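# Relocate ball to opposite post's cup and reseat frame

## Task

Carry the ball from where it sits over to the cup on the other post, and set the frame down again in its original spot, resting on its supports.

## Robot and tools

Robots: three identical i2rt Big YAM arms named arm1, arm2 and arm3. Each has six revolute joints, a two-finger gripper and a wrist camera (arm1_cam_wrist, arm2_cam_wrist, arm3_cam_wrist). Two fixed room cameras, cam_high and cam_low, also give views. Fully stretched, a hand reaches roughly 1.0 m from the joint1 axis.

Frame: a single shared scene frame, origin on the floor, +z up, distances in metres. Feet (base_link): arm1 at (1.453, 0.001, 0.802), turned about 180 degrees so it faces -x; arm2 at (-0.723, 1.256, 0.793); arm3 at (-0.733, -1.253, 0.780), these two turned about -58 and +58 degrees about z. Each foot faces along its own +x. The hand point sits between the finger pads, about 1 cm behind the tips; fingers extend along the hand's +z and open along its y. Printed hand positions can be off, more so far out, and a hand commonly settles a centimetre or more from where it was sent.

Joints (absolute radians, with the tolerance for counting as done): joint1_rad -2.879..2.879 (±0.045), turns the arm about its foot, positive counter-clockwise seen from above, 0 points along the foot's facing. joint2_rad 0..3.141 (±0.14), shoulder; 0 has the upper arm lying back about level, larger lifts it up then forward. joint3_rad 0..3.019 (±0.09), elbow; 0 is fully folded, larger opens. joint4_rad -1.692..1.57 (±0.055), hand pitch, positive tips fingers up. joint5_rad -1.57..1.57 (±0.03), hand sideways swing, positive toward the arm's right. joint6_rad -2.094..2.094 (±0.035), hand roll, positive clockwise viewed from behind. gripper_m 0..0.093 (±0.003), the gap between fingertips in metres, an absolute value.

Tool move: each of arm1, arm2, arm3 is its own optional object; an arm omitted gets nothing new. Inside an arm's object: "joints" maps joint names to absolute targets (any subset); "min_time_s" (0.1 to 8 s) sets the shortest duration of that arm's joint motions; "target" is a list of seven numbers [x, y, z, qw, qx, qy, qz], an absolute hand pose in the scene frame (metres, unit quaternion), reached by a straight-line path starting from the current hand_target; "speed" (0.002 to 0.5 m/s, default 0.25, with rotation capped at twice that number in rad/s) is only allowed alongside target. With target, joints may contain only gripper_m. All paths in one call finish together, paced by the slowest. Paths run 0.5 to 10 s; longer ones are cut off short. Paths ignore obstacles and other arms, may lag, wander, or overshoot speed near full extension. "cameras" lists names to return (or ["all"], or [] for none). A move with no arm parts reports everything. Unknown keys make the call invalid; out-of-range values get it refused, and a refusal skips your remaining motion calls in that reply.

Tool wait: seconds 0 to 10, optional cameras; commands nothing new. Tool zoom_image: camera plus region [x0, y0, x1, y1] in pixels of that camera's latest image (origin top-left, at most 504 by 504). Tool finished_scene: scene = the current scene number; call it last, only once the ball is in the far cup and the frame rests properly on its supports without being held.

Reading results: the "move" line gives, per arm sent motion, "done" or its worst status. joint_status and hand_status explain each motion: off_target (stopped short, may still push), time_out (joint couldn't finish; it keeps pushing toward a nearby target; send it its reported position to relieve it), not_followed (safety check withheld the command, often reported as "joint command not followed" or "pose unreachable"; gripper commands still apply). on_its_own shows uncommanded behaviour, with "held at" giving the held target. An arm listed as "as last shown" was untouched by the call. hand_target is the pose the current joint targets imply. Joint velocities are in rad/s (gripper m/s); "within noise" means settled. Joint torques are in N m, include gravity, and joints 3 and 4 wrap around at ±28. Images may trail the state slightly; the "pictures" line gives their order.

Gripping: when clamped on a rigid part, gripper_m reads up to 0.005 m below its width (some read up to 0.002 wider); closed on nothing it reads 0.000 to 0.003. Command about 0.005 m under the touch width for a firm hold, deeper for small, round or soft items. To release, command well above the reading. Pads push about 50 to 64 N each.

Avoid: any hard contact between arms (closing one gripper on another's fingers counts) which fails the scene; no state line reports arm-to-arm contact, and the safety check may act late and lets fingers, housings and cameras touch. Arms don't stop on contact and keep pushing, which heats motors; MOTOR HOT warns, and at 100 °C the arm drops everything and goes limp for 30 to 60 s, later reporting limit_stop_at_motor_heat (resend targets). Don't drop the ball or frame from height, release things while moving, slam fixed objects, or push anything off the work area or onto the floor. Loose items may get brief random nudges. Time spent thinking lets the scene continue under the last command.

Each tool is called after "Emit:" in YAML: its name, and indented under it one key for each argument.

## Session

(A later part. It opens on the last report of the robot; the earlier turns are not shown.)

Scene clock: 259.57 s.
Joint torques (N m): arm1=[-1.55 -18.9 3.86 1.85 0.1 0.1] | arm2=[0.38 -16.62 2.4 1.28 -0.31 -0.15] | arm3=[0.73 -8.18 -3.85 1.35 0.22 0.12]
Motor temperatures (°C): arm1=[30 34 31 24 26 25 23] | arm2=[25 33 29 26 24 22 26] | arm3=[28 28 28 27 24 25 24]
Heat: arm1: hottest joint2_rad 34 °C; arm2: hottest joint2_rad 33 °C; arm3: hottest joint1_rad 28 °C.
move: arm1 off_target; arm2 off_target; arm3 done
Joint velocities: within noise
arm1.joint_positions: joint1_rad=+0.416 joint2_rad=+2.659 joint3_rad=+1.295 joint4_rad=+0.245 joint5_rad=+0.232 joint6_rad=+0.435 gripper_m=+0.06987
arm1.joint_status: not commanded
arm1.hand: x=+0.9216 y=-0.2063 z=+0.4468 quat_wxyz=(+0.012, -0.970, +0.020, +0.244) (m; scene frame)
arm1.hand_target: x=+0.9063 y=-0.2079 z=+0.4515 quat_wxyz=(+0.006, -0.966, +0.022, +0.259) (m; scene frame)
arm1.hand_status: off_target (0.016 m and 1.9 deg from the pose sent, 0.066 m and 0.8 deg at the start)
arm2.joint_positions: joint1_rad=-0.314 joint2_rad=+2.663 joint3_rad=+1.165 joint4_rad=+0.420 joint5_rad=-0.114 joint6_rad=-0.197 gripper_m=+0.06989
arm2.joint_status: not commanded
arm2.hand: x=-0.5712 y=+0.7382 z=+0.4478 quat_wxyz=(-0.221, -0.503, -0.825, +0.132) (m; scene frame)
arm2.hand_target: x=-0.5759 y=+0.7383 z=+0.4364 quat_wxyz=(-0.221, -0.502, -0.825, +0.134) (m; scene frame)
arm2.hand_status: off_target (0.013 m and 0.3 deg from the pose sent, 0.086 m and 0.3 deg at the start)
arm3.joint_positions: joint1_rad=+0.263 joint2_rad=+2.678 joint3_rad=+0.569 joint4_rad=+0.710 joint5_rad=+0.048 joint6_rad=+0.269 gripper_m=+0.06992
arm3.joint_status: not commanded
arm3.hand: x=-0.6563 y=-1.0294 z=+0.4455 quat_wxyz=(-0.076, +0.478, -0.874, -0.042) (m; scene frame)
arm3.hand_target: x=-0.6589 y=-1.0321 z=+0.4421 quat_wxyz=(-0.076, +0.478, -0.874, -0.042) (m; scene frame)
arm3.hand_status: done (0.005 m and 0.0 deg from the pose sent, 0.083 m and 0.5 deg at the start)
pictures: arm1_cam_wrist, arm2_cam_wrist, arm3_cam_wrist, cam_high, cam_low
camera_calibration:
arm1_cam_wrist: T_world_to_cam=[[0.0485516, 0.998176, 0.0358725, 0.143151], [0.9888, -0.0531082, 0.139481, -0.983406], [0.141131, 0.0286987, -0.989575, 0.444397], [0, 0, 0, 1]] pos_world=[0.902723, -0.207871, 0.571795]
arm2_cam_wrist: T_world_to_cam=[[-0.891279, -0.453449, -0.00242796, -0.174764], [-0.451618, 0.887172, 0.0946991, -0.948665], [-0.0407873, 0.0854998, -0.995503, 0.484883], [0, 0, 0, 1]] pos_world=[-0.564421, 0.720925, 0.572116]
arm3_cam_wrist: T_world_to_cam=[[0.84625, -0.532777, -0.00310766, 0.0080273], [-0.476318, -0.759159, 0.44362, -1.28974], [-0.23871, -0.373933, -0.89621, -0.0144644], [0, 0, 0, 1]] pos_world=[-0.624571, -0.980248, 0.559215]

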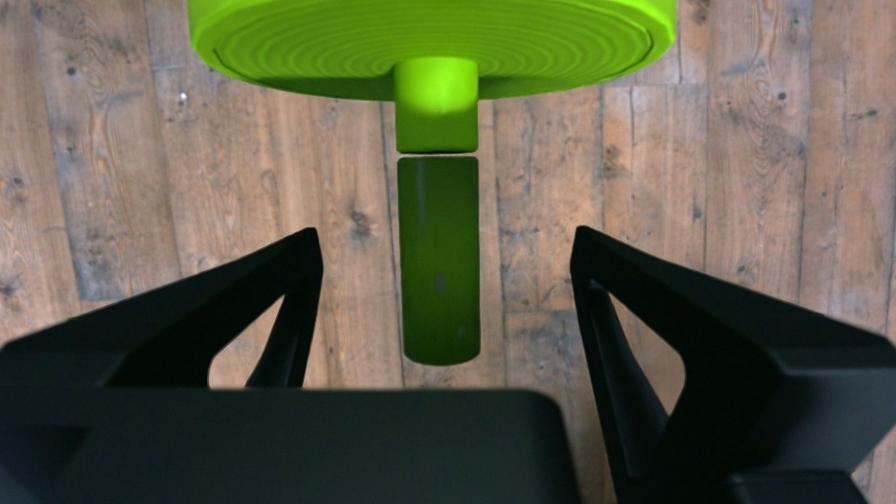

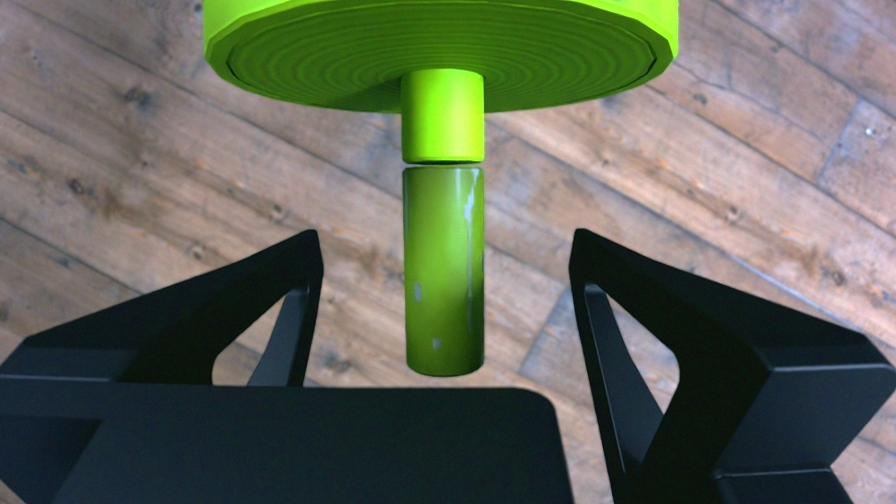

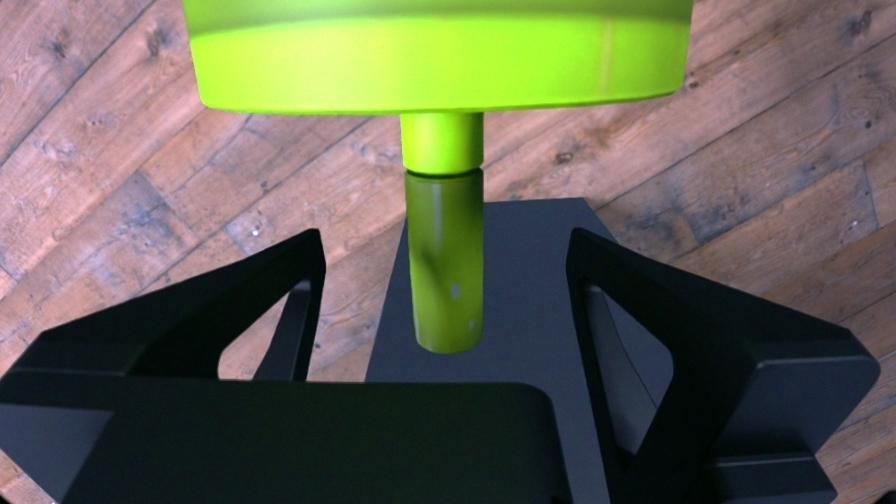

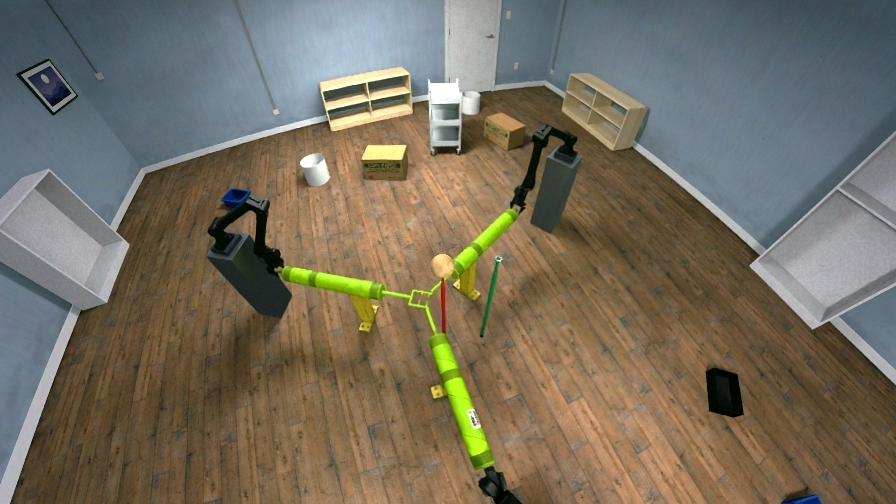

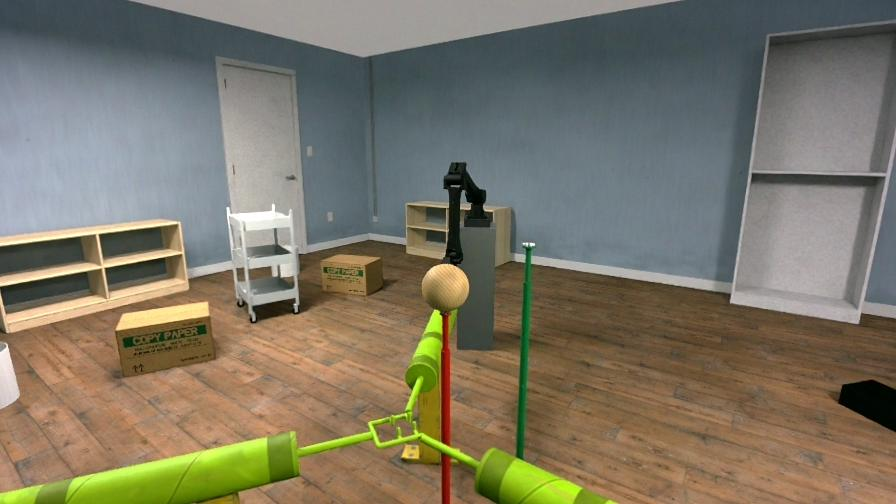

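Emit:
move:
  arm1: {"target":[0.906,-0.210,0.464,-0.0059,0.9657,-0.0219,-0.2587],"speed":0.1}
  arm2: {"target":[-0.576,0.740,0.459,0.2212,0.5018,0.8254,-0.1345],"speed":0.1}
  arm3: {"target":[-0.660,-1.035,0.458,0.0765,-0.4784,0.8738,0.0419],"speed":0.1}

Emit:
move:
  arm1: {"joints":{"gripper_m":0.012}}
  arm2: {"joints":{"gripper_m":0.012}}
  arm3: {"joints":{"gripper_m":0.012}}
  cameras: ["arm1_cam_wrist","arm2_cam_wrist","arm3_cam_wrist"]

Scene clock: 273.77 s.
Joint torques (N m): arm1=[-1.32 -21.13 2.37 1.32 0.15 0.12] | arm2=[0.44 -20.72 0.57 0.77 -0.28 -0.14] | arm3=[0.79 -10.99 -6.08 1.13 0.22 0.12]
Motor temperatures (°C): arm1=[30 36 31 24 26 25 23] | arm2=[25 33 29 26 24 22 26] | arm3=[28 28 28 27 24 25 24]
Heat: arm1: hottest joint2_rad 36 °C; arm2: hottest joint2_rad 33 °C; arm3: hottest joint1_rad 28 °C.
move: arm1 off_target; arm2 off_target; arm3 done
Joint velocities: within noise
arm1.joint_positions: joint1_rad=+0.416 joint2_rad=+2.659 joint3_rad=+1.295 joint4_rad=+0.245 joint5_rad=+0.232 joint6_rad=+0.435 gripper_m=+0.06987
arm1.joint_status: not commanded
arm1.hand: x=+0.9214 y=-0.2064 z=+0.4470 quat_wxyz=(+0.012, -0.969, +0.020, +0.244) (m; scene frame)
arm1.hand_target: x=+0.9061 y=-0.2100 z=+0.4639 quat_wxyz=(+0.006, -0.966, +0.022, +0.259) (m; scene frame)
arm1.hand_status: off_target (0.023 m and 1.9 deg from the pose sent, 0.024 m and 1.9 deg at the start)
arm2.joint_positions: joint1_rad=-0.314 joint2_rad=+2.659 joint3_rad=+1.144 joint4_rad=+0.420 joint5_rad=-0.114 joint6_rad=-0.197 gripper_m=+0.06989
arm2.joint_status: not commanded
arm2.hand: x=-0.5739 y=+0.7488 z=+0.4466 quat_wxyz=(-0.215, -0.505, -0.826, +0.126) (m; scene frame)
arm2.hand_target: x=-0.5760 y=+0.7402 z=+0.4586 quat_wxyz=(-0.221, -0.502, -0.825, +0.134) (m; scene frame)
arm2.hand_status: off_target (0.015 m and 1.2 deg from the pose sent, 0.012 m and 0.3 deg at the start)
arm3.joint_positions: joint1_rad=+0.263 joint2_rad=+2.671 joint3_rad=+0.557 joint4_rad=+0.710 joint5_rad=+0.048 joint6_rad=+0.269 gripper_m=+0.06992
arm3.joint_status: not commanded
arm3.hand: x=-0.6576 y=-1.0334 z=+0.4489 quat_wxyz=(-0.074, +0.479, -0.874, -0.040) (m; scene frame)
arm3.hand_target: x=-0.6599 y=-1.0350 z=+0.4577 quat_wxyz=(-0.077, +0.478, -0.874, -0.042) (m; scene frame)
arm3.hand_status: done (0.010 m and 0.3 deg from the pose sent, 0.014 m and 0.0 deg at the start)
pictures: none

Scene clock: 274.50 s.
Joint torques (N m): arm1=[-1.32 -21.19 2.4 1.32 0.23 0.18] | arm2=[0.56 -20.72 0.57 0.8 -0.27 -0.11] | arm3=[0.62 -10.93 -6.06 1.11 0.2 0.12]
Motor temperatures (°C): arm1=[30 36 31 24 26 25 23] | arm2=[25 33 29 26 24 22 26] | arm3=[28 28 28 27 24 25 24]
Heat: arm1: hottest joint2_rad 36 °C; arm2: hottest joint2_rad 33 °C; arm3: hottest joint1_rad 28 °C.
move: arm1 off_target; arm2 off_target; arm3 off_target
Joint velocities: within noise
arm1.joint_positions: joint1_rad=+0.416 joint2_rad=+2.659 joint3_rad=+1.295 joint4_rad=+0.245 joint5_rad=+0.230 joint6_rad=+0.429 gripper_m=+0.01922
arm1.joint_status: gripper_m off_target (ended at +0.01924, target +0.01200)
arm1.hand: x=+0.9216 y=-0.2067 z=+0.4469 quat_wxyz=(+0.012, -0.970, +0.017, +0.244) (m; scene frame)
arm1.hand_target: x=+0.9062 y=-0.2100 z=+0.4638 quat_wxyz=(+0.006, -0.966, +0.022, +0.259) (m; scene frame)
arm1.hand_status: not commanded
arm2.joint_positions: joint1_rad=-0.316 joint2_rad=+2.658 joint3_rad=+1.144 joint4_rad=+0.420 joint5_rad=-0.114 joint6_rad=-0.200 gripper_m=+0.01845
arm2.joint_status: gripper_m off_target (ended at +0.01847, target +0.01200)
arm2.hand: x=-0.5746 y=+0.7483 z=+0.4470 quat_wxyz=(-0.215, -0.504, -0.827, +0.127) (m; scene frame)
arm2.hand_target: x=-0.5760 y=+0.7401 z=+0.4587 quat_wxyz=(-0.221, -0.502, -0.825, +0.135) (m; scene frame)
arm2.hand_status: not commanded
arm3.joint_positions: joint1_rad=+0.265 joint2_rad=+2.671 joint3_rad=+0.557 joint4_rad=+0.711 joint5_rad=+0.048 joint6_rad=+0.269 gripper_m=+0.01777
arm3.joint_status: gripper_m off_target (ended at +0.01780, target +0.01200)
arm3.hand: x=-0.6578 y=-1.0330 z=+0.4490 quat_wxyz=(-0.075, +0.479, -0.874, -0.040) (m; scene frame)
arm3.hand_target: x=-0.6599 y=-1.0350 z=+0.4577 quat_wxyz=(-0.077, +0.478, -0.874, -0.042) (m; scene frame)
arm3.hand_status: not commanded
pictures: arm1_cam_wrist, arm2_cam_wrist, arm3_cam_wrist
camera_calibration:
arm1_cam_wrist: T_world_to_cam=[[0.0424843, 0.998427, 0.0365987, 0.148958], [0.988995, -0.0472225, 0.140209, -0.982643], [0.141717, 0.0302393, -0.989445, 0.444361], [0, 0, 0, 1]] pos_world=[0.902527, -0.208563, 0.571995]
arm2_cam_wrist: T_world_to_cam=[[-0.890903, -0.454168, -0.00484958, -0.171378], [-0.45185, 0.885171, 0.110926, -0.964906], [-0.0460862, 0.101015, -0.993817, 0.467674], [0, 0, 0, 1]] pos_world=[-0.56712, 0.729029, 0.570984]
arm3_cam_wrist: T_world_to_cam=[[0.847253, -0.531187, -0.0013873, 0.0089914], [-0.474338, -0.757748, 0.448131, -1.29392], [-0.239093, -0.379023, -0.893967, -0.0196318], [0, 0, 0, 1]] pos_world=[-0.626069, -0.983134, 0.562311]

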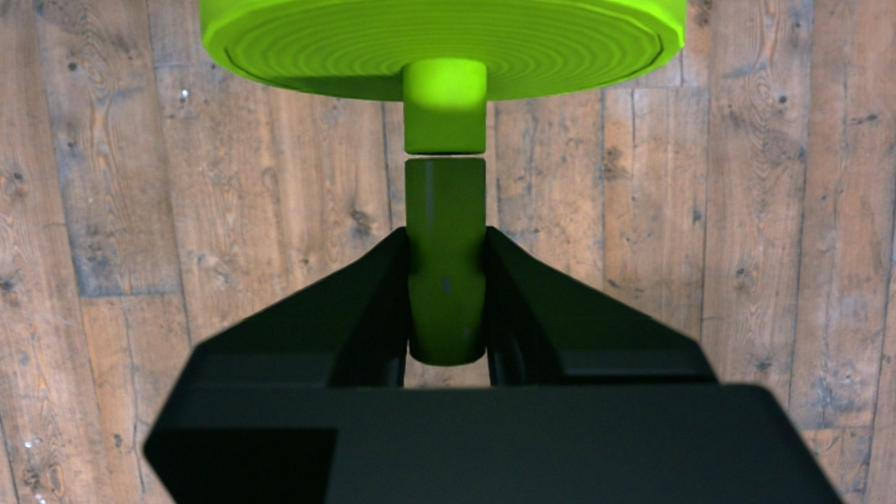

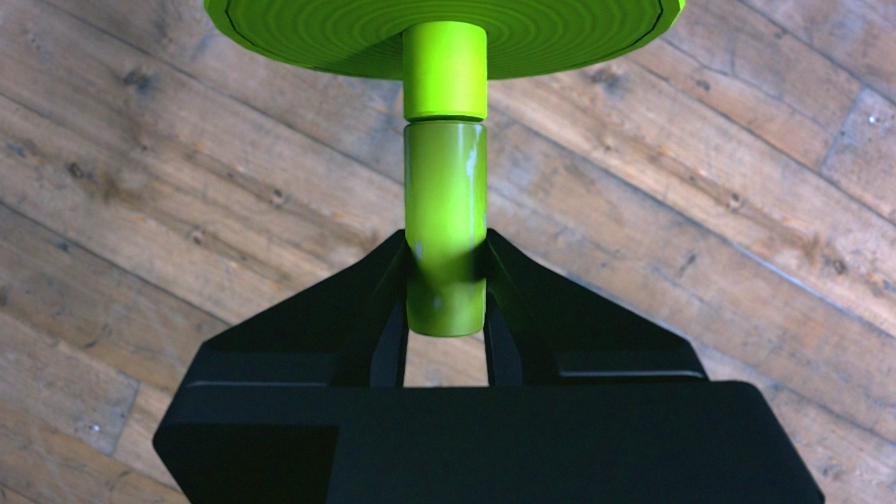

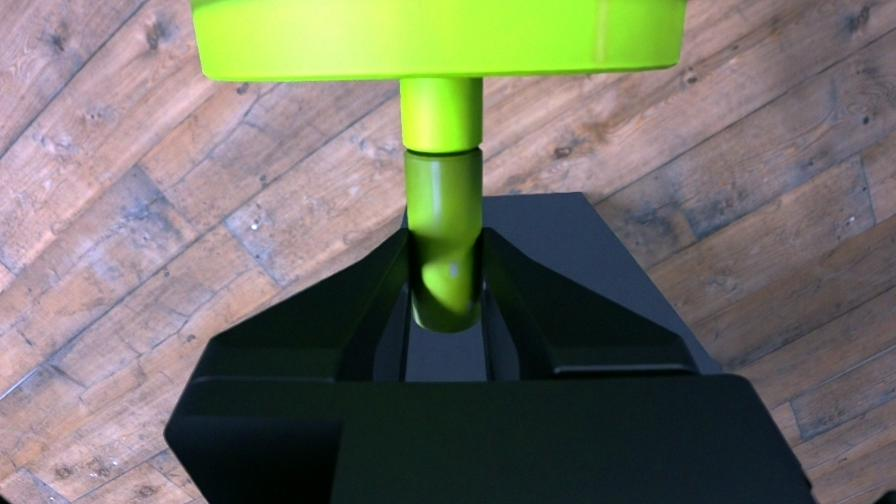

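Emit:
move:
  arm1: {"target":[0.906,-0.210,0.53,-0.0059,0.9657,-0.0219,-0.2587],"speed":0.06,"joints":{"gripper_m":0.009}}
  arm2: {"target":[-0.576,0.740,0.525,0.2212,0.5018,0.8254,-0.1345],"speed":0.06,"joints":{"gripper_m":0.009}}
  arm3: {"target":[-0.660,-1.035,0.524,0.0765,-0.4784,0.8738,0.0419],"speed":0.06,"joints":{"gripper_m":0.009}}
  cameras: ["all"]

Scene clock: 283.73 s.
Joint torques (N m): arm1=[-1.03 -22.42 2.4 0.84 0.31 0.24] | arm2=[0.62 -21.71 0.84 0.42 -0.28 -0.1] | arm3=[0.56 -11.22 -5.41 0.57 0.21 0.12]
Motor temperatures (°C): arm1=[30 37 31 24 26 25 24] | arm2=[25 34 28 26 24 22 27] | arm3=[28 28 28 27 24 25 25]
Heat: arm1: hottest joint2_rad 37 °C; arm2: hottest joint2_rad 34 °C; arm3: hottest joint1_rad 28 °C.
move: arm1 off_target; arm2 off_target; arm3 off_target
Joint velocities: within noise
arm1.joint_positions: joint1_rad=+0.412 joint2_rad=+2.513 joint3_rad=+1.202 joint4_rad=+0.189 joint5_rad=+0.227 joint6_rad=+0.423 gripper_m=+0.01922
arm1.joint_status: gripper_m off_target (ended at +0.01922, target +0.00900)
arm1.hand: x=+0.9218 y=-0.2044 z=+0.5034 quat_wxyz=(+0.012, -0.970, +0.016, +0.242) (m; scene frame)
arm1.hand_target: x=+0.9060 y=-0.2101 z=+0.5293 quat_wxyz=(+0.006, -0.966, +0.022, +0.259) (m; scene frame)
arm1.hand_status: off_target (0.031 m and 2.3 deg from the pose sent, 0.085 m and 2.0 deg at the start)
arm2.joint_positions: joint1_rad=-0.316 joint2_rad=+2.502 joint3_rad=+1.044 joint4_rad=+0.356 joint5_rad=-0.114 joint6_rad=-0.201 gripper_m=+0.01845
arm2.joint_status: gripper_m off_target (ended at +0.01845, target +0.00900)
arm2.hand: x=-0.5755 y=+0.7515 z=+0.5038 quat_wxyz=(-0.212, -0.505, -0.827, +0.125) (m; scene frame)
arm2.hand_target: x=-0.5760 y=+0.7401 z=+0.5242 quat_wxyz=(-0.221, -0.502, -0.825, +0.135) (m; scene frame)
arm2.hand_status: off_target (0.024 m and 1.6 deg from the pose sent, 0.078 m and 1.1 deg at the start)
arm3.joint_positions: joint1_rad=+0.266 joint2_rad=+2.431 joint3_rad=+0.430 joint4_rad=+0.605 joint5_rad=+0.048 joint6_rad=+0.269 gripper_m=+0.01777
arm3.joint_status: gripper_m off_target (ended at +0.01777, target +0.00900)
arm3.hand: x=-0.6571 y=-1.0302 z=+0.5134 quat_wxyz=(-0.077, +0.479, -0.873, -0.043) (m; scene frame)
arm3.hand_target: x=-0.6599 y=-1.0351 z=+0.5233 quat_wxyz=(-0.077, +0.478, -0.874, -0.042) (m; scene frame)
arm3.hand_status: off_target (0.012 m and 0.2 deg from the pose sent, 0.075 m and 0.3 deg at the start)
pictures: arm1_cam_wrist, arm2_cam_wrist, arm3_cam_wrist, cam_high, cam_low
camera_calibration:
arm1_cam_wrist: T_world_to_cam=[[0.0404524, 0.998431, 0.0387168, 0.145412], [0.988533, -0.0456331, 0.143942, -0.991842], [0.145483, 0.03245, -0.988828, 0.49671], [0, 0, 0, 1]] pos_world=[0.902324, -0.206563, 0.628299]
arm2_cam_wrist: T_world_to_cam=[[-0.890463, -0.455016, -0.00597989, -0.169056], [-0.452455, 0.883895, 0.118385, -0.977727], [-0.0485814, 0.108123, -0.99295, 0.516575], [0, 0, 0, 1]] pos_world=[-0.567819, 0.731431, 0.62767]
arm3_cam_wrist: T_world_to_cam=[[0.847651, -0.530546, -0.00304932, 0.0116893], [-0.474626, -0.760851, 0.442534, -1.32087], [-0.237105, -0.373667, -0.896746, 0.0474518], [0, 0, 0, 1]] pos_world=[-0.625575, -0.981049, 0.627116]

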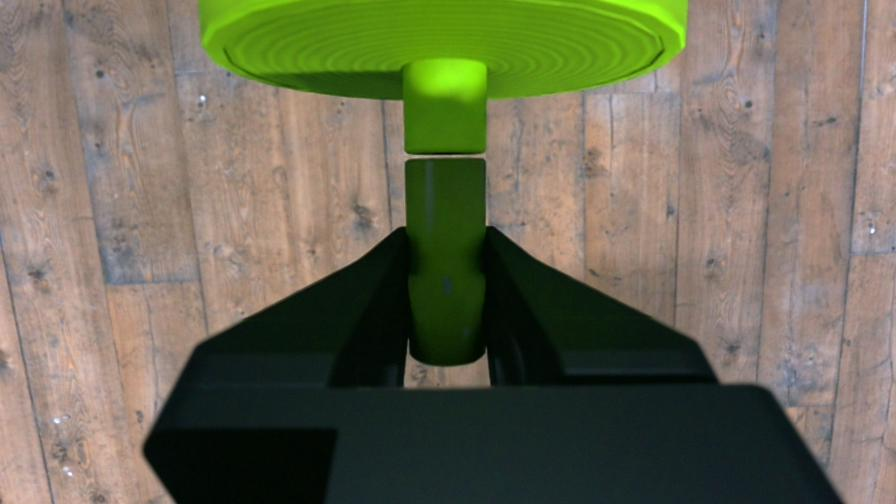

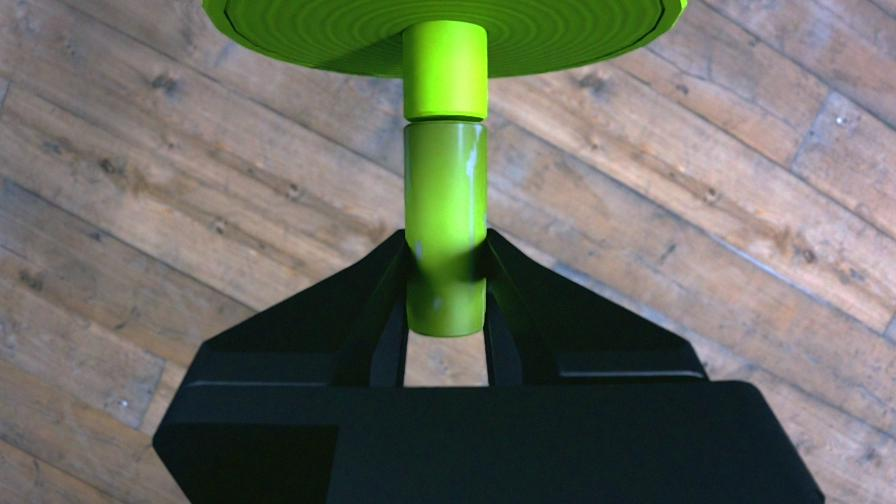

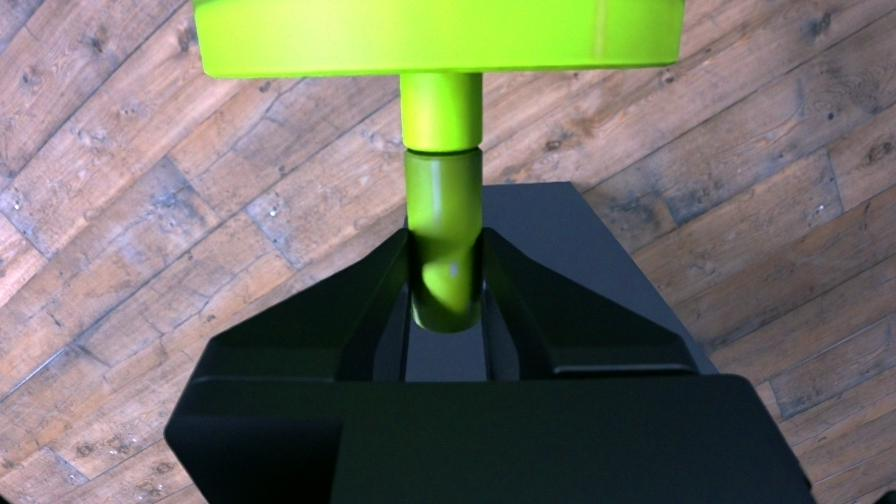

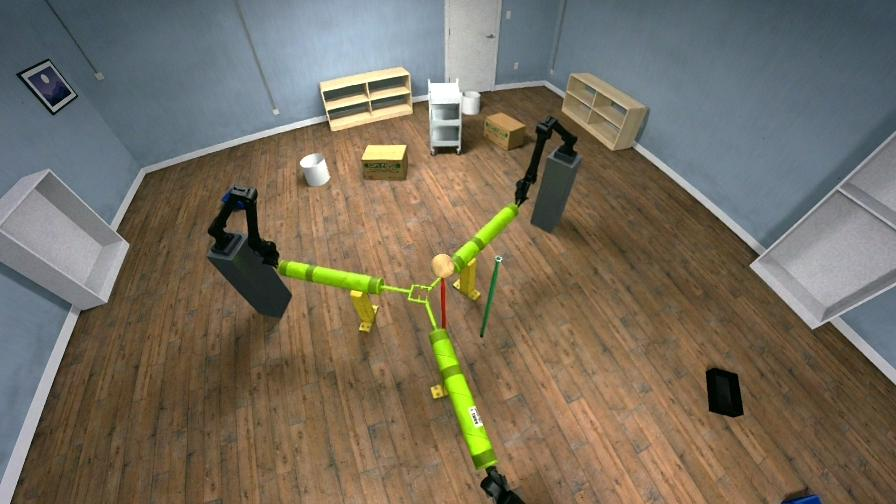

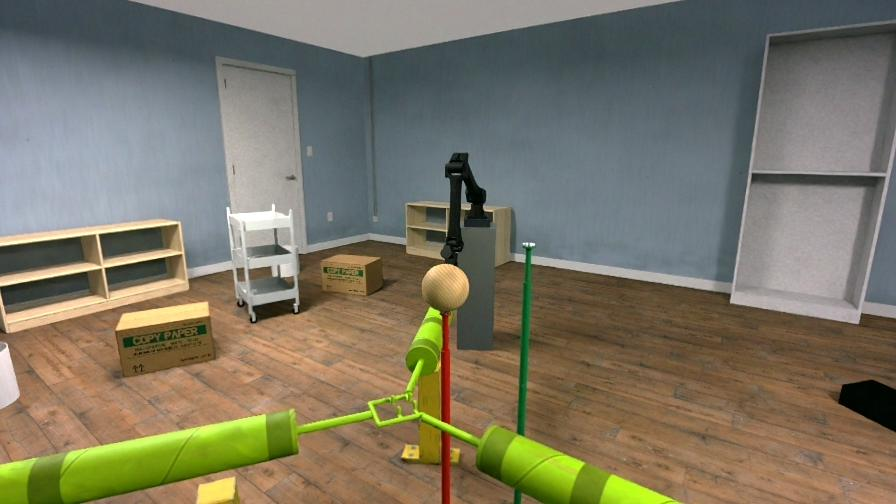

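Emit:
move:
  arm1: {"target":[0.906,-0.210,0.67,-0.0059,0.9657,-0.0219,-0.2587],"speed":0.1}
  arm2: {"target":[-0.576,0.740,0.665,0.2212,0.5018,0.8254,-0.1345],"speed":0.1}
  arm3: {"target":[-0.660,-1.035,0.658,0.0765,-0.4784,0.8738,0.0419],"speed":0.1}
  cameras: ["cam_high","cam_low","arm1_cam_wrist"]

Emit:
zoom_image:
  camera: "cam_low"
  region: [330, 230, 580, 504]

Emit:
zoom_image:
  camera: "cam_high"
  region: [360, 220, 540, 360]

Scene clock: 299.80 s.
Joint torques (N m): arm1=[-1.03 -21.25 4.66 0.77 0.51 0.22] | arm2=[1.32 -20.6 3.23 0.38 -0.41 0.01] | arm3=[0.62 -7.24 1.61 -0.14 0.22 0.14]
Motor temperatures (°C): arm1=[30 38 30 24 26 25 25] | arm2=[25 37 28 26 24 22 27] | arm3=[28 29 28 27 24 25 25]
Heat: arm1: hottest joint2_rad 38 °C; arm2: hottest joint2_rad 37 °C; arm3: hottest joint2_rad 29 °C.
move: arm1 off_target; arm2 off_target; arm3 done
Joint velocities: within noise
arm1.joint_positions: joint1_rad=+0.412 joint2_rad=+2.164 joint3_rad=+1.080 joint4_rad=-0.043 joint5_rad=+0.221 joint6_rad=+0.423 gripper_m=+0.01922
arm1.joint_status: not commanded
arm1.hand: x=+0.9194 y=-0.2072 z=+0.6424 quat_wxyz=(+0.011, -0.971, +0.015, +0.238) (m; scene frame)
arm1.hand_target: x=+0.9063 y=-0.2100 z=+0.6692 quat_wxyz=(+0.006, -0.966, +0.022, +0.258) (m; scene frame)
arm1.hand_status: off_target (0.031 m and 2.6 deg from the pose sent, 0.168 m and 2.3 deg at the start)
arm2.joint_positions: joint1_rad=-0.323 joint2_rad=+2.119 joint3_rad=+0.919 joint4_rad=+0.092 joint5_rad=-0.111 joint6_rad=-0.210 gripper_m=+0.01845
arm2.joint_status: not commanded
arm2.hand: x=-0.5792 y=+0.7477 z=+0.6429 quat_wxyz=(-0.208, -0.504, -0.828, +0.126) (m; scene frame)
arm2.hand_target: x=-0.5759 y=+0.7400 z=+0.6643 quat_wxyz=(-0.221, -0.502, -0.825, +0.134) (m; scene frame)
arm2.hand_status: off_target (0.024 m and 1.9 deg from the pose sent, 0.162 m and 1.6 deg at the start)
arm3.joint_positions: joint1_rad=+0.267 joint2_rad=+1.692 joint3_rad=+0.266 joint4_rad=+0.035 joint5_rad=+0.048 joint6_rad=+0.269 gripper_m=+0.01777
arm3.joint_status: not commanded
arm3.hand: x=-0.6575 y=-1.0321 z=+0.6549 quat_wxyz=(-0.079, +0.480, -0.873, -0.044) (m; scene frame)
arm3.hand_target: x=-0.6599 y=-1.0350 z=+0.6577 quat_wxyz=(-0.077, +0.478, -0.874, -0.042) (m; scene frame)
arm3.hand_status: done (0.005 m and 0.4 deg from the pose sent, 0.145 m and 0.2 deg at the start)
pictures: arm1_cam_wrist, cam_high, cam_low
camera_calibration:
arm1_cam_wrist: T_world_to_cam=[[0.0376809, 0.998637, 0.0361026, 0.147198], [0.987628, -0.0427202, 0.150884, -1.01259], [0.15222, 0.0299705, -0.987892, 0.627338], [0, 0, 0, 1]] pos_world=[0.899018, -0.209056, 0.76721]

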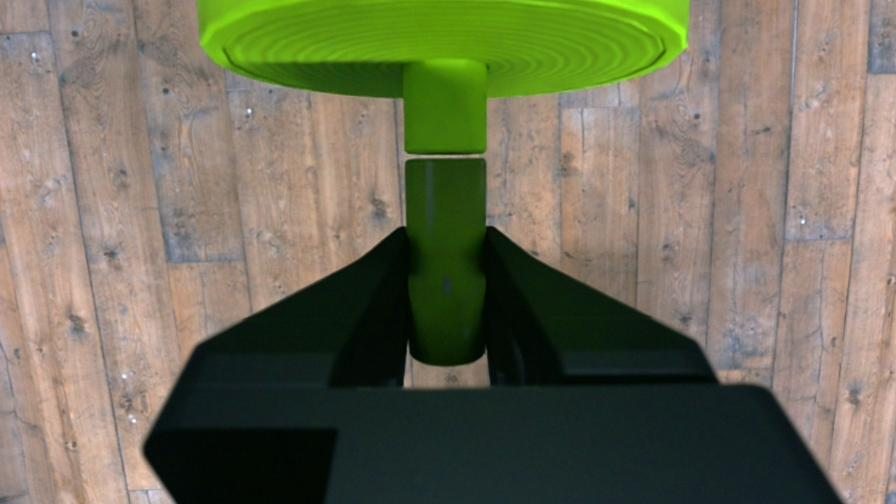

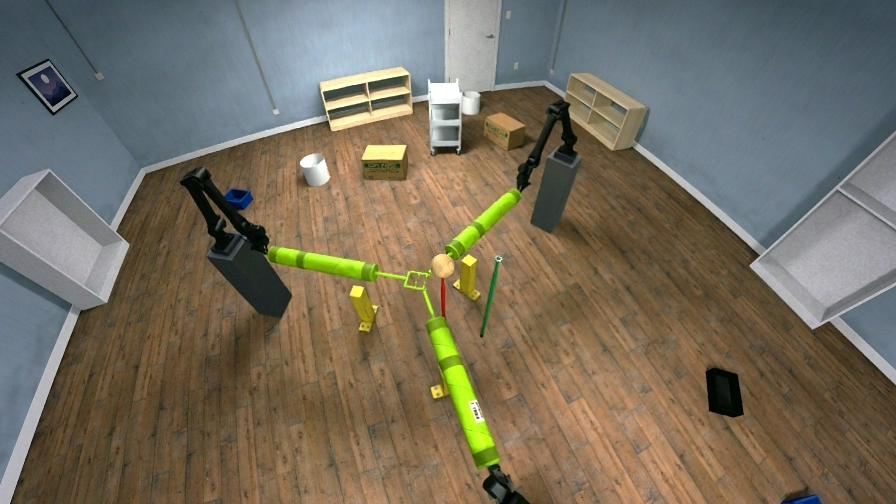

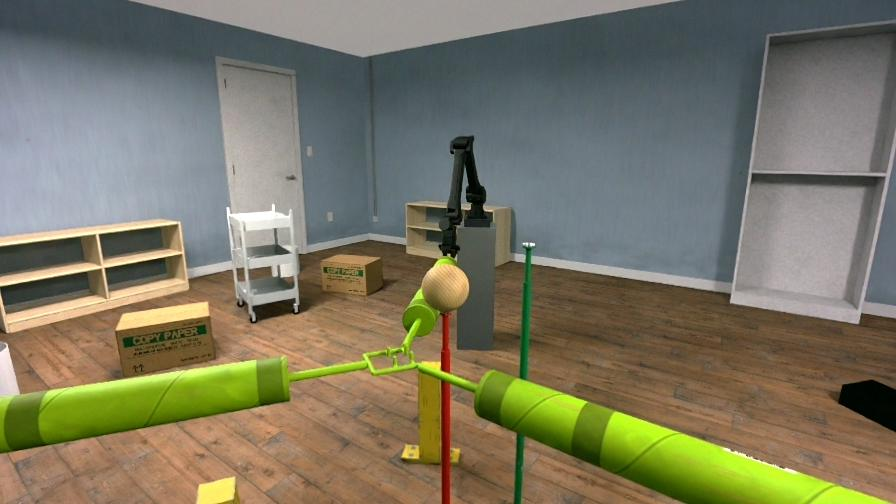

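Scaled by 1.839 from the camera's 896x504 image, which has a finer 1280x720 frame.

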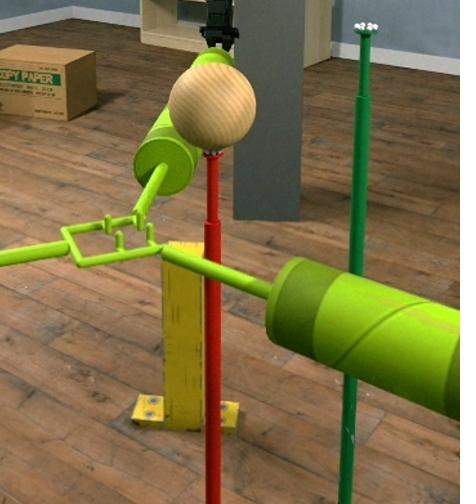

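Scaled by 2.800 from the camera's 896x504 image, which has a finer 1280x720 frame.

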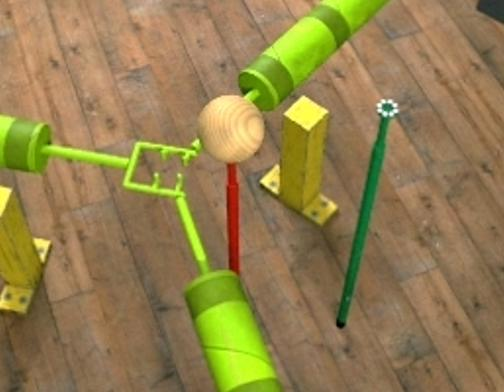

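Emit:
move:
  arm1: {"target":[0.906,-0.210,0.722,-0.0059,0.9657,-0.0219,-0.2587],"speed":0.1}
  arm2: {"target":[-0.576,0.740,0.717,0.2212,0.5018,0.8254,-0.1345],"speed":0.1}
  arm3: {"target":[-0.660,-1.035,0.698,0.0765,-0.4784,0.8738,0.0419],"speed":0.1}

Emit:
move:
  arm1: {"target":[0.933,-0.168,0.722,-0.0059,0.9657,-0.0219,-0.2587],"speed":0.08}
  arm2: {"target":[-0.549,0.782,0.717,0.2212,0.5018,0.8254,-0.1345],"speed":0.08}
  arm3: {"target":[-0.633,-0.993,0.698,0.0765,-0.4784,0.8738,0.0419],"speed":0.08}
  cameras: ["cam_high","cam_low"]

Emit:
zoom_image:
  camera: "cam_low"
  region: [350, 230, 530, 430]

Emit:
zoom_image:
  camera: "cam_high"
  region: [370, 220, 520, 340]

Scene clock: 323.87 s.
Joint torques (N m): arm1=[-1.14 -20.84 5.6 0.79 0.55 0.22] | arm2=[1.55 -20.01 4.29 0.4 -0.42 0.04] | arm3=[0.67 -6.24 4.27 -0.24 0.21 0.15]
Motor temperatures (°C): arm1=[30 39 31 24 26 25 26] | arm2=[25 40 29 26 24 22 28] | arm3=[27 29 27 27 24 25 26]
Heat: arm1: hottest joint2_rad 39 °C; arm2: hottest joint2_rad 40 °C; arm3: hottest joint2_rad 29 °C.
move: arm1 off_target; arm2 off_target; arm3 done
Joint velocities: within noise
arm1.joint_positions: joint1_rad=+0.412 joint2_rad=+2.046 joint3_rad=+1.070 joint4_rad=-0.155 joint5_rad=+0.220 joint6_rad=+0.423 gripper_m=+0.01922
arm1.joint_status: not commanded
arm1.hand: x=+0.9186 y=-0.2080 z=+0.6930 quat_wxyz=(+0.011, -0.971, +0.015, +0.237) (m; scene frame)
arm1.hand_target: x=+0.9062 y=-0.2099 z=+0.7214 quat_wxyz=(+0.006, -0.966, +0.022, +0.259) (m; scene frame)
arm1.hand_status: off_target (0.032 m and 2.8 deg from the pose sent, 0.081 m and 2.6 deg at the start)
arm2.joint_positions: joint1_rad=-0.326 joint2_rad=+1.985 joint3_rad=+0.909 joint4_rad=-0.036 joint5_rad=-0.111 joint6_rad=-0.213 gripper_m=+0.01845
arm2.joint_status: not commanded
arm2.hand: x=-0.5809 y=+0.7467 z=+0.6936 quat_wxyz=(-0.206, -0.505, -0.829, +0.125) (m; scene frame)
arm2.hand_target: x=-0.5760 y=+0.7400 z=+0.7163 quat_wxyz=(-0.221, -0.502, -0.825, +0.134) (m; scene frame)
arm2.hand_status: off_target (0.025 m and 2.1 deg from the pose sent, 0.075 m and 1.9 deg at the start)
arm3.joint_positions: joint1_rad=+0.267 joint2_rad=+1.455 joint3_rad=+0.267 joint4_rad=-0.203 joint5_rad=+0.049 joint6_rad=+0.269 gripper_m=+0.01777
arm3.joint_status: not commanded
arm3.hand: x=-0.6578 y=-1.0336 z=+0.6950 quat_wxyz=(-0.079, +0.480, -0.873, -0.045) (m; scene frame)
arm3.hand_target: x=-0.6599 y=-1.0348 z=+0.6979 quat_wxyz=(-0.077, +0.478, -0.874, -0.042) (m; scene frame)
arm3.hand_status: done (0.004 m and 0.5 deg from the pose sent, 0.043 m and 0.4 deg at the start)
pictures: none

Scene clock: 325.07 s.
Joint torques (N m): arm1=[-2.08 -19.19 4.42 1.47 0.22 0.11] | arm2=[1.9 -18.55 3.29 1.09 -0.12 0.11] | arm3=[-0.67 -5.3 5.68 0.02 -0.02 0]
Motor temperatures (°C): arm1=[30 39 31 24 26 25 26] | arm2=[25 40 29 26 24 22 28] | arm3=[27 29 27 27 24 25 26]
Heat: arm1: hottest joint2_rad 39 °C; arm2: hottest joint2_rad 40 °C; arm3: hottest joint2_rad 29 °C.
move: arm1 off_target; arm2 off_target; arm3 done
Joint velocities: within noise
arm1.joint_positions: joint1_rad=+0.366 joint2_rad=+1.977 joint3_rad=+0.949 joint4_rad=-0.093 joint5_rad=+0.203 joint6_rad=+0.383 gripper_m=+0.01922
arm1.joint_status: not commanded
arm1.hand: x=+0.9442 y=-0.1721 z=+0.6985 quat_wxyz=(+0.012, -0.971, +0.016, +0.237) (m; scene frame)
arm1.hand_target: x=+0.9331 y=-0.1680 z=+0.7214 quat_wxyz=(+0.006, -0.966, +0.022, +0.259) (m; scene frame)
arm1.hand_status: off_target (0.026 m and 2.7 deg from the pose sent, 0.051 m and 2.8 deg at the start)
arm2.joint_positions: joint1_rad=-0.243 joint2_rad=+1.931 joint3_rad=+0.820 joint4_rad=+0.001 joint5_rad=-0.077 joint6_rad=-0.145 gripper_m=+0.01845
arm2.joint_status: not commanded
arm2.hand: x=-0.5540 y=+0.7857 z=+0.6980 quat_wxyz=(-0.205, -0.502, -0.831, +0.123) (m; scene frame)
arm2.hand_target: x=-0.5491 y=+0.7821 z=+0.7163 quat_wxyz=(-0.221, -0.502, -0.825, +0.134) (m; scene frame)
arm2.hand_status: off_target (0.020 m and 2.4 deg from the pose sent, 0.053 m and 2.1 deg at the start)
arm3.joint_positions: joint1_rad=+0.226 joint2_rad=+1.527 joint3_rad=+0.381 joint4_rad=-0.234 joint5_rad=+0.044 joint6_rad=+0.226 gripper_m=+0.01777
arm3.joint_status: not commanded
arm3.hand: x=-0.6351 y=-0.9939 z=+0.6988 quat_wxyz=(-0.083, +0.480, -0.872, -0.047) (m; scene frame)
arm3.hand_target: x=-0.6331 y=-0.9931 z=+0.6980 quat_wxyz=(-0.077, +0.478, -0.874, -0.042) (m; scene frame)
arm3.hand_status: done (0.002 m and 1.0 deg from the pose sent, 0.048 m and 0.4 deg at the start)
pictures: cam_high, cam_low

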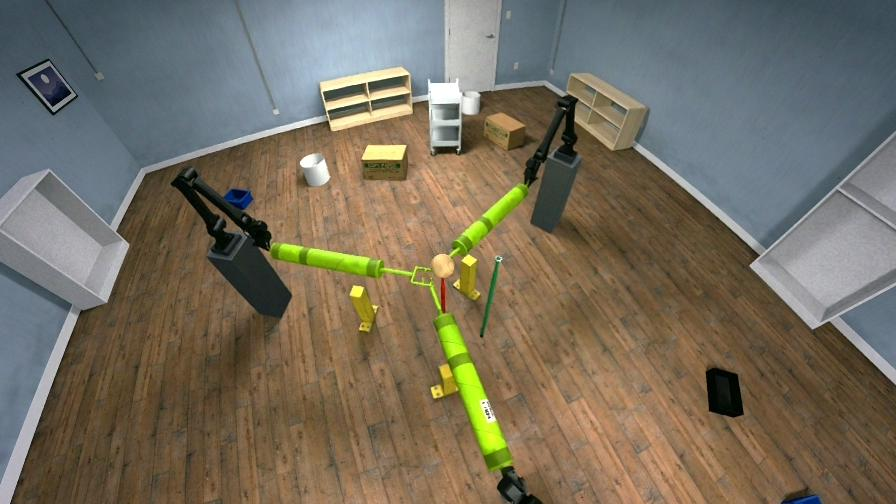

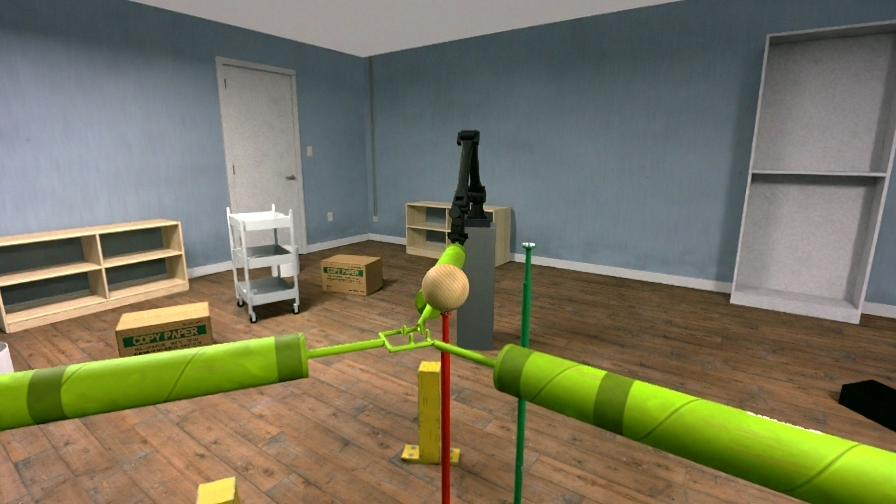

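Scaled by 2.520 from the camera's 896x504 image, which has a finer 1280x720 frame.

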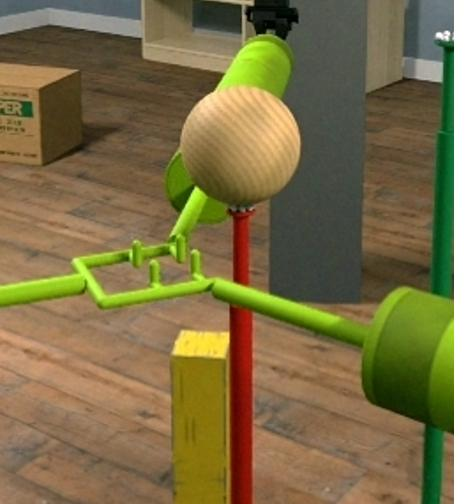

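Scaled by 3.360 from the camera's 896x504 image, which has a finer 1280x720 frame.

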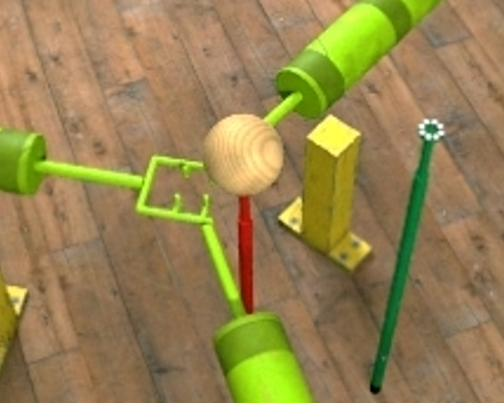

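Emit:
move:
  arm1: {"target":[0.968,-0.113,0.722,-0.0059,0.9657,-0.0219,-0.2587],"speed":0.08}
  arm2: {"target":[-0.514,0.837,0.717,0.2212,0.5018,0.8254,-0.1345],"speed":0.08}
  arm3: {"target":[-0.598,-0.938,0.698,0.0765,-0.4784,0.8738,0.0419],"speed":0.08}
  cameras: ["cam_high","cam_low"]

Emit:
zoom_image:
  camera: "cam_low"
  region: [390, 250, 500, 360]

Emit:
zoom_image:
  camera: "cam_high"
  region: [390, 220, 490, 320]

Scene clock: 338.40 s.
Joint torques (N m): arm1=[-2.08 -17.03 3.9 1.62 0.1 0.12] | arm2=[1.9 -17.03 2.93 1.11 -0.02 0.11] | arm3=[-0.73 -7.36 6.31 -0.03 -0.02 0.01]
Motor temperatures (°C): arm1=[30 39 31 24 26 25 26] | arm2=[25 39 28 26 24 22 28] | arm3=[27 28 27 27 24 25 26]
Heat: arm1: hottest joint2_rad 39 °C; arm2: hottest joint2_rad 39 °C; arm3: hottest joint2_rad 28 °C.
move: arm1 off_target; arm2 off_target; arm3 done
Joint velocities: within noise
arm1.joint_positions: joint1_rad=+0.274 joint2_rad=+1.897 joint3_rad=+0.792 joint4_rad=-0.002 joint5_rad=+0.160 joint6_rad=+0.300 gripper_m=+0.01922
arm1.joint_status: not commanded
arm1.hand: x=+0.9783 y=-0.1173 z=+0.7018 quat_wxyz=(+0.011, -0.971, +0.016, +0.237) (m; scene frame)
arm1.hand_target: x=+0.9681 y=-0.1129 z=+0.7215 quat_wxyz=(+0.006, -0.966, +0.022, +0.259) (m; scene frame)
arm1.hand_status: off_target (0.023 m and 2.7 deg from the pose sent, 0.068 m and 2.7 deg at the start)
arm2.joint_positions: joint1_rad=-0.111 joint2_rad=+1.873 joint3_rad=+0.710 joint4_rad=+0.059 joint5_rad=-0.014 joint6_rad=-0.028 gripper_m=+0.01845
arm2.joint_status: not commanded
arm2.hand: x=-0.5191 y=+0.8398 z=+0.7001 quat_wxyz=(-0.204, -0.502, -0.831, +0.124) (m; scene frame)
arm2.hand_target: x=-0.5139 y=+0.8369 z=+0.7165 quat_wxyz=(-0.221, -0.502, -0.825, +0.134) (m; scene frame)
arm2.hand_status: off_target (0.018 m and 2.4 deg from the pose sent, 0.068 m and 2.4 deg at the start)
arm3.joint_positions: joint1_rad=+0.179 joint2_rad=+1.645 joint3_rad=+0.553 joint4_rad=-0.286 joint5_rad=+0.035 joint6_rad=+0.180 gripper_m=+0.01777
arm3.joint_status: not commanded
arm3.hand: x=-0.6008 y=-0.9393 z=+0.6989 quat_wxyz=(-0.084, +0.481, -0.872, -0.046) (m; scene frame)
arm3.hand_target: x=-0.5980 y=-0.9381 z=+0.6981 quat_wxyz=(-0.077, +0.478, -0.874, -0.042) (m; scene frame)
arm3.hand_status: done (0.003 m and 1.0 deg from the pose sent, 0.067 m and 1.0 deg at the start)
pictures: cam_high, cam_low

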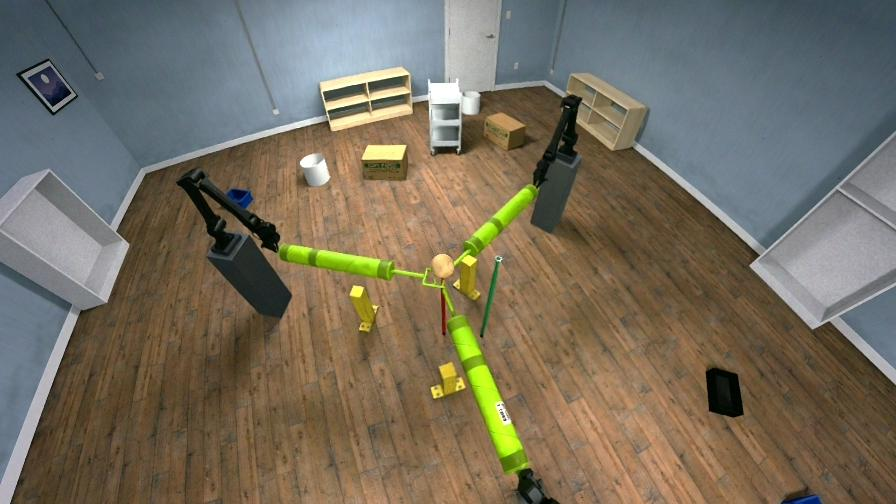

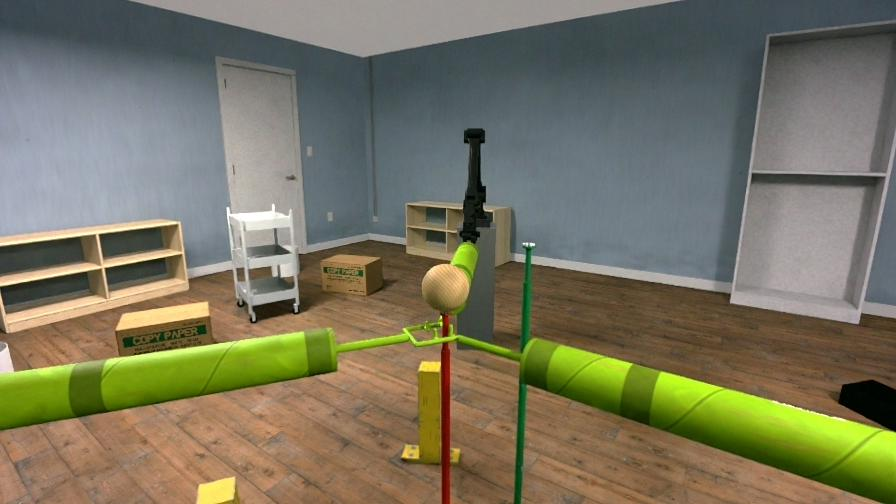

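Scaled by 4.582 from the camera's 896x504 image, which has a finer 1280x720 frame.

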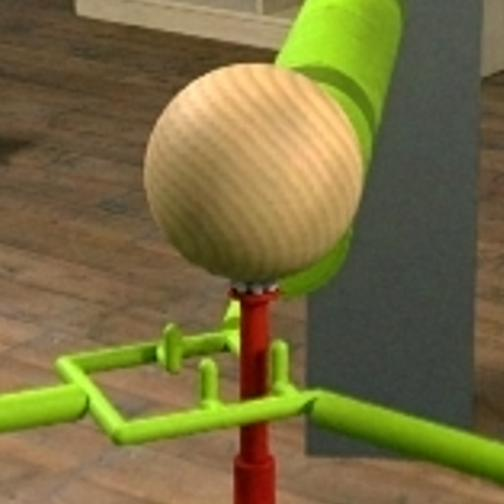

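Scaled by 5.040 from the camera's 896x504 image, which has a finer 1280x720 frame.

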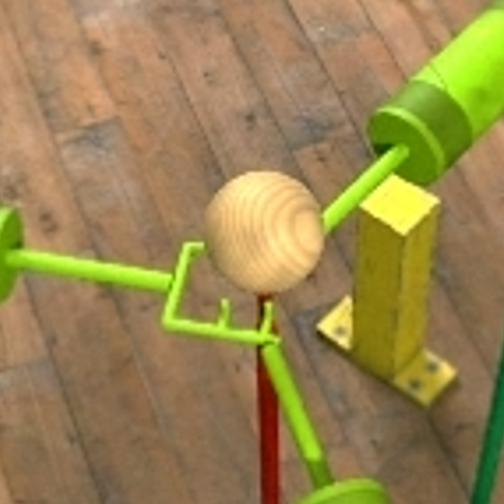

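Emit:
zoom_image:
  camera: "cam_low"
  region: [400, 300, 464, 360]

Emit:
zoom_image:
  camera: "cam_high"
  region: [415, 255, 465, 300]

Scaled by 7.875 from the camera's 896x504 image, which has a finer 1280x720 frame.

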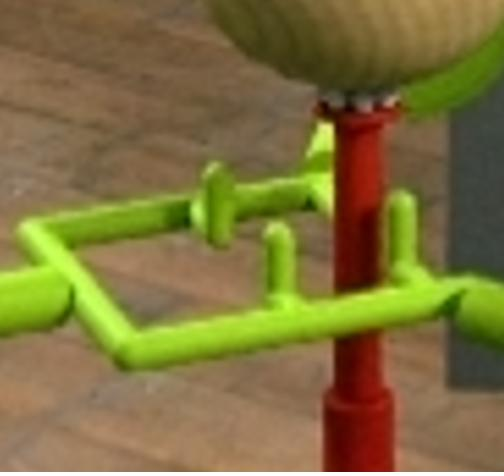

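Scaled by 10.080 from the camera's 896x504 image, which has a finer 1280x720 frame.

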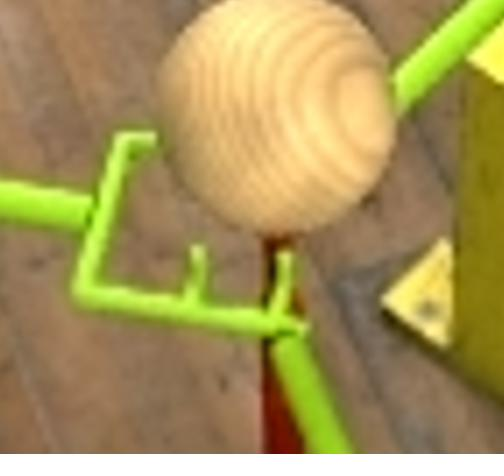

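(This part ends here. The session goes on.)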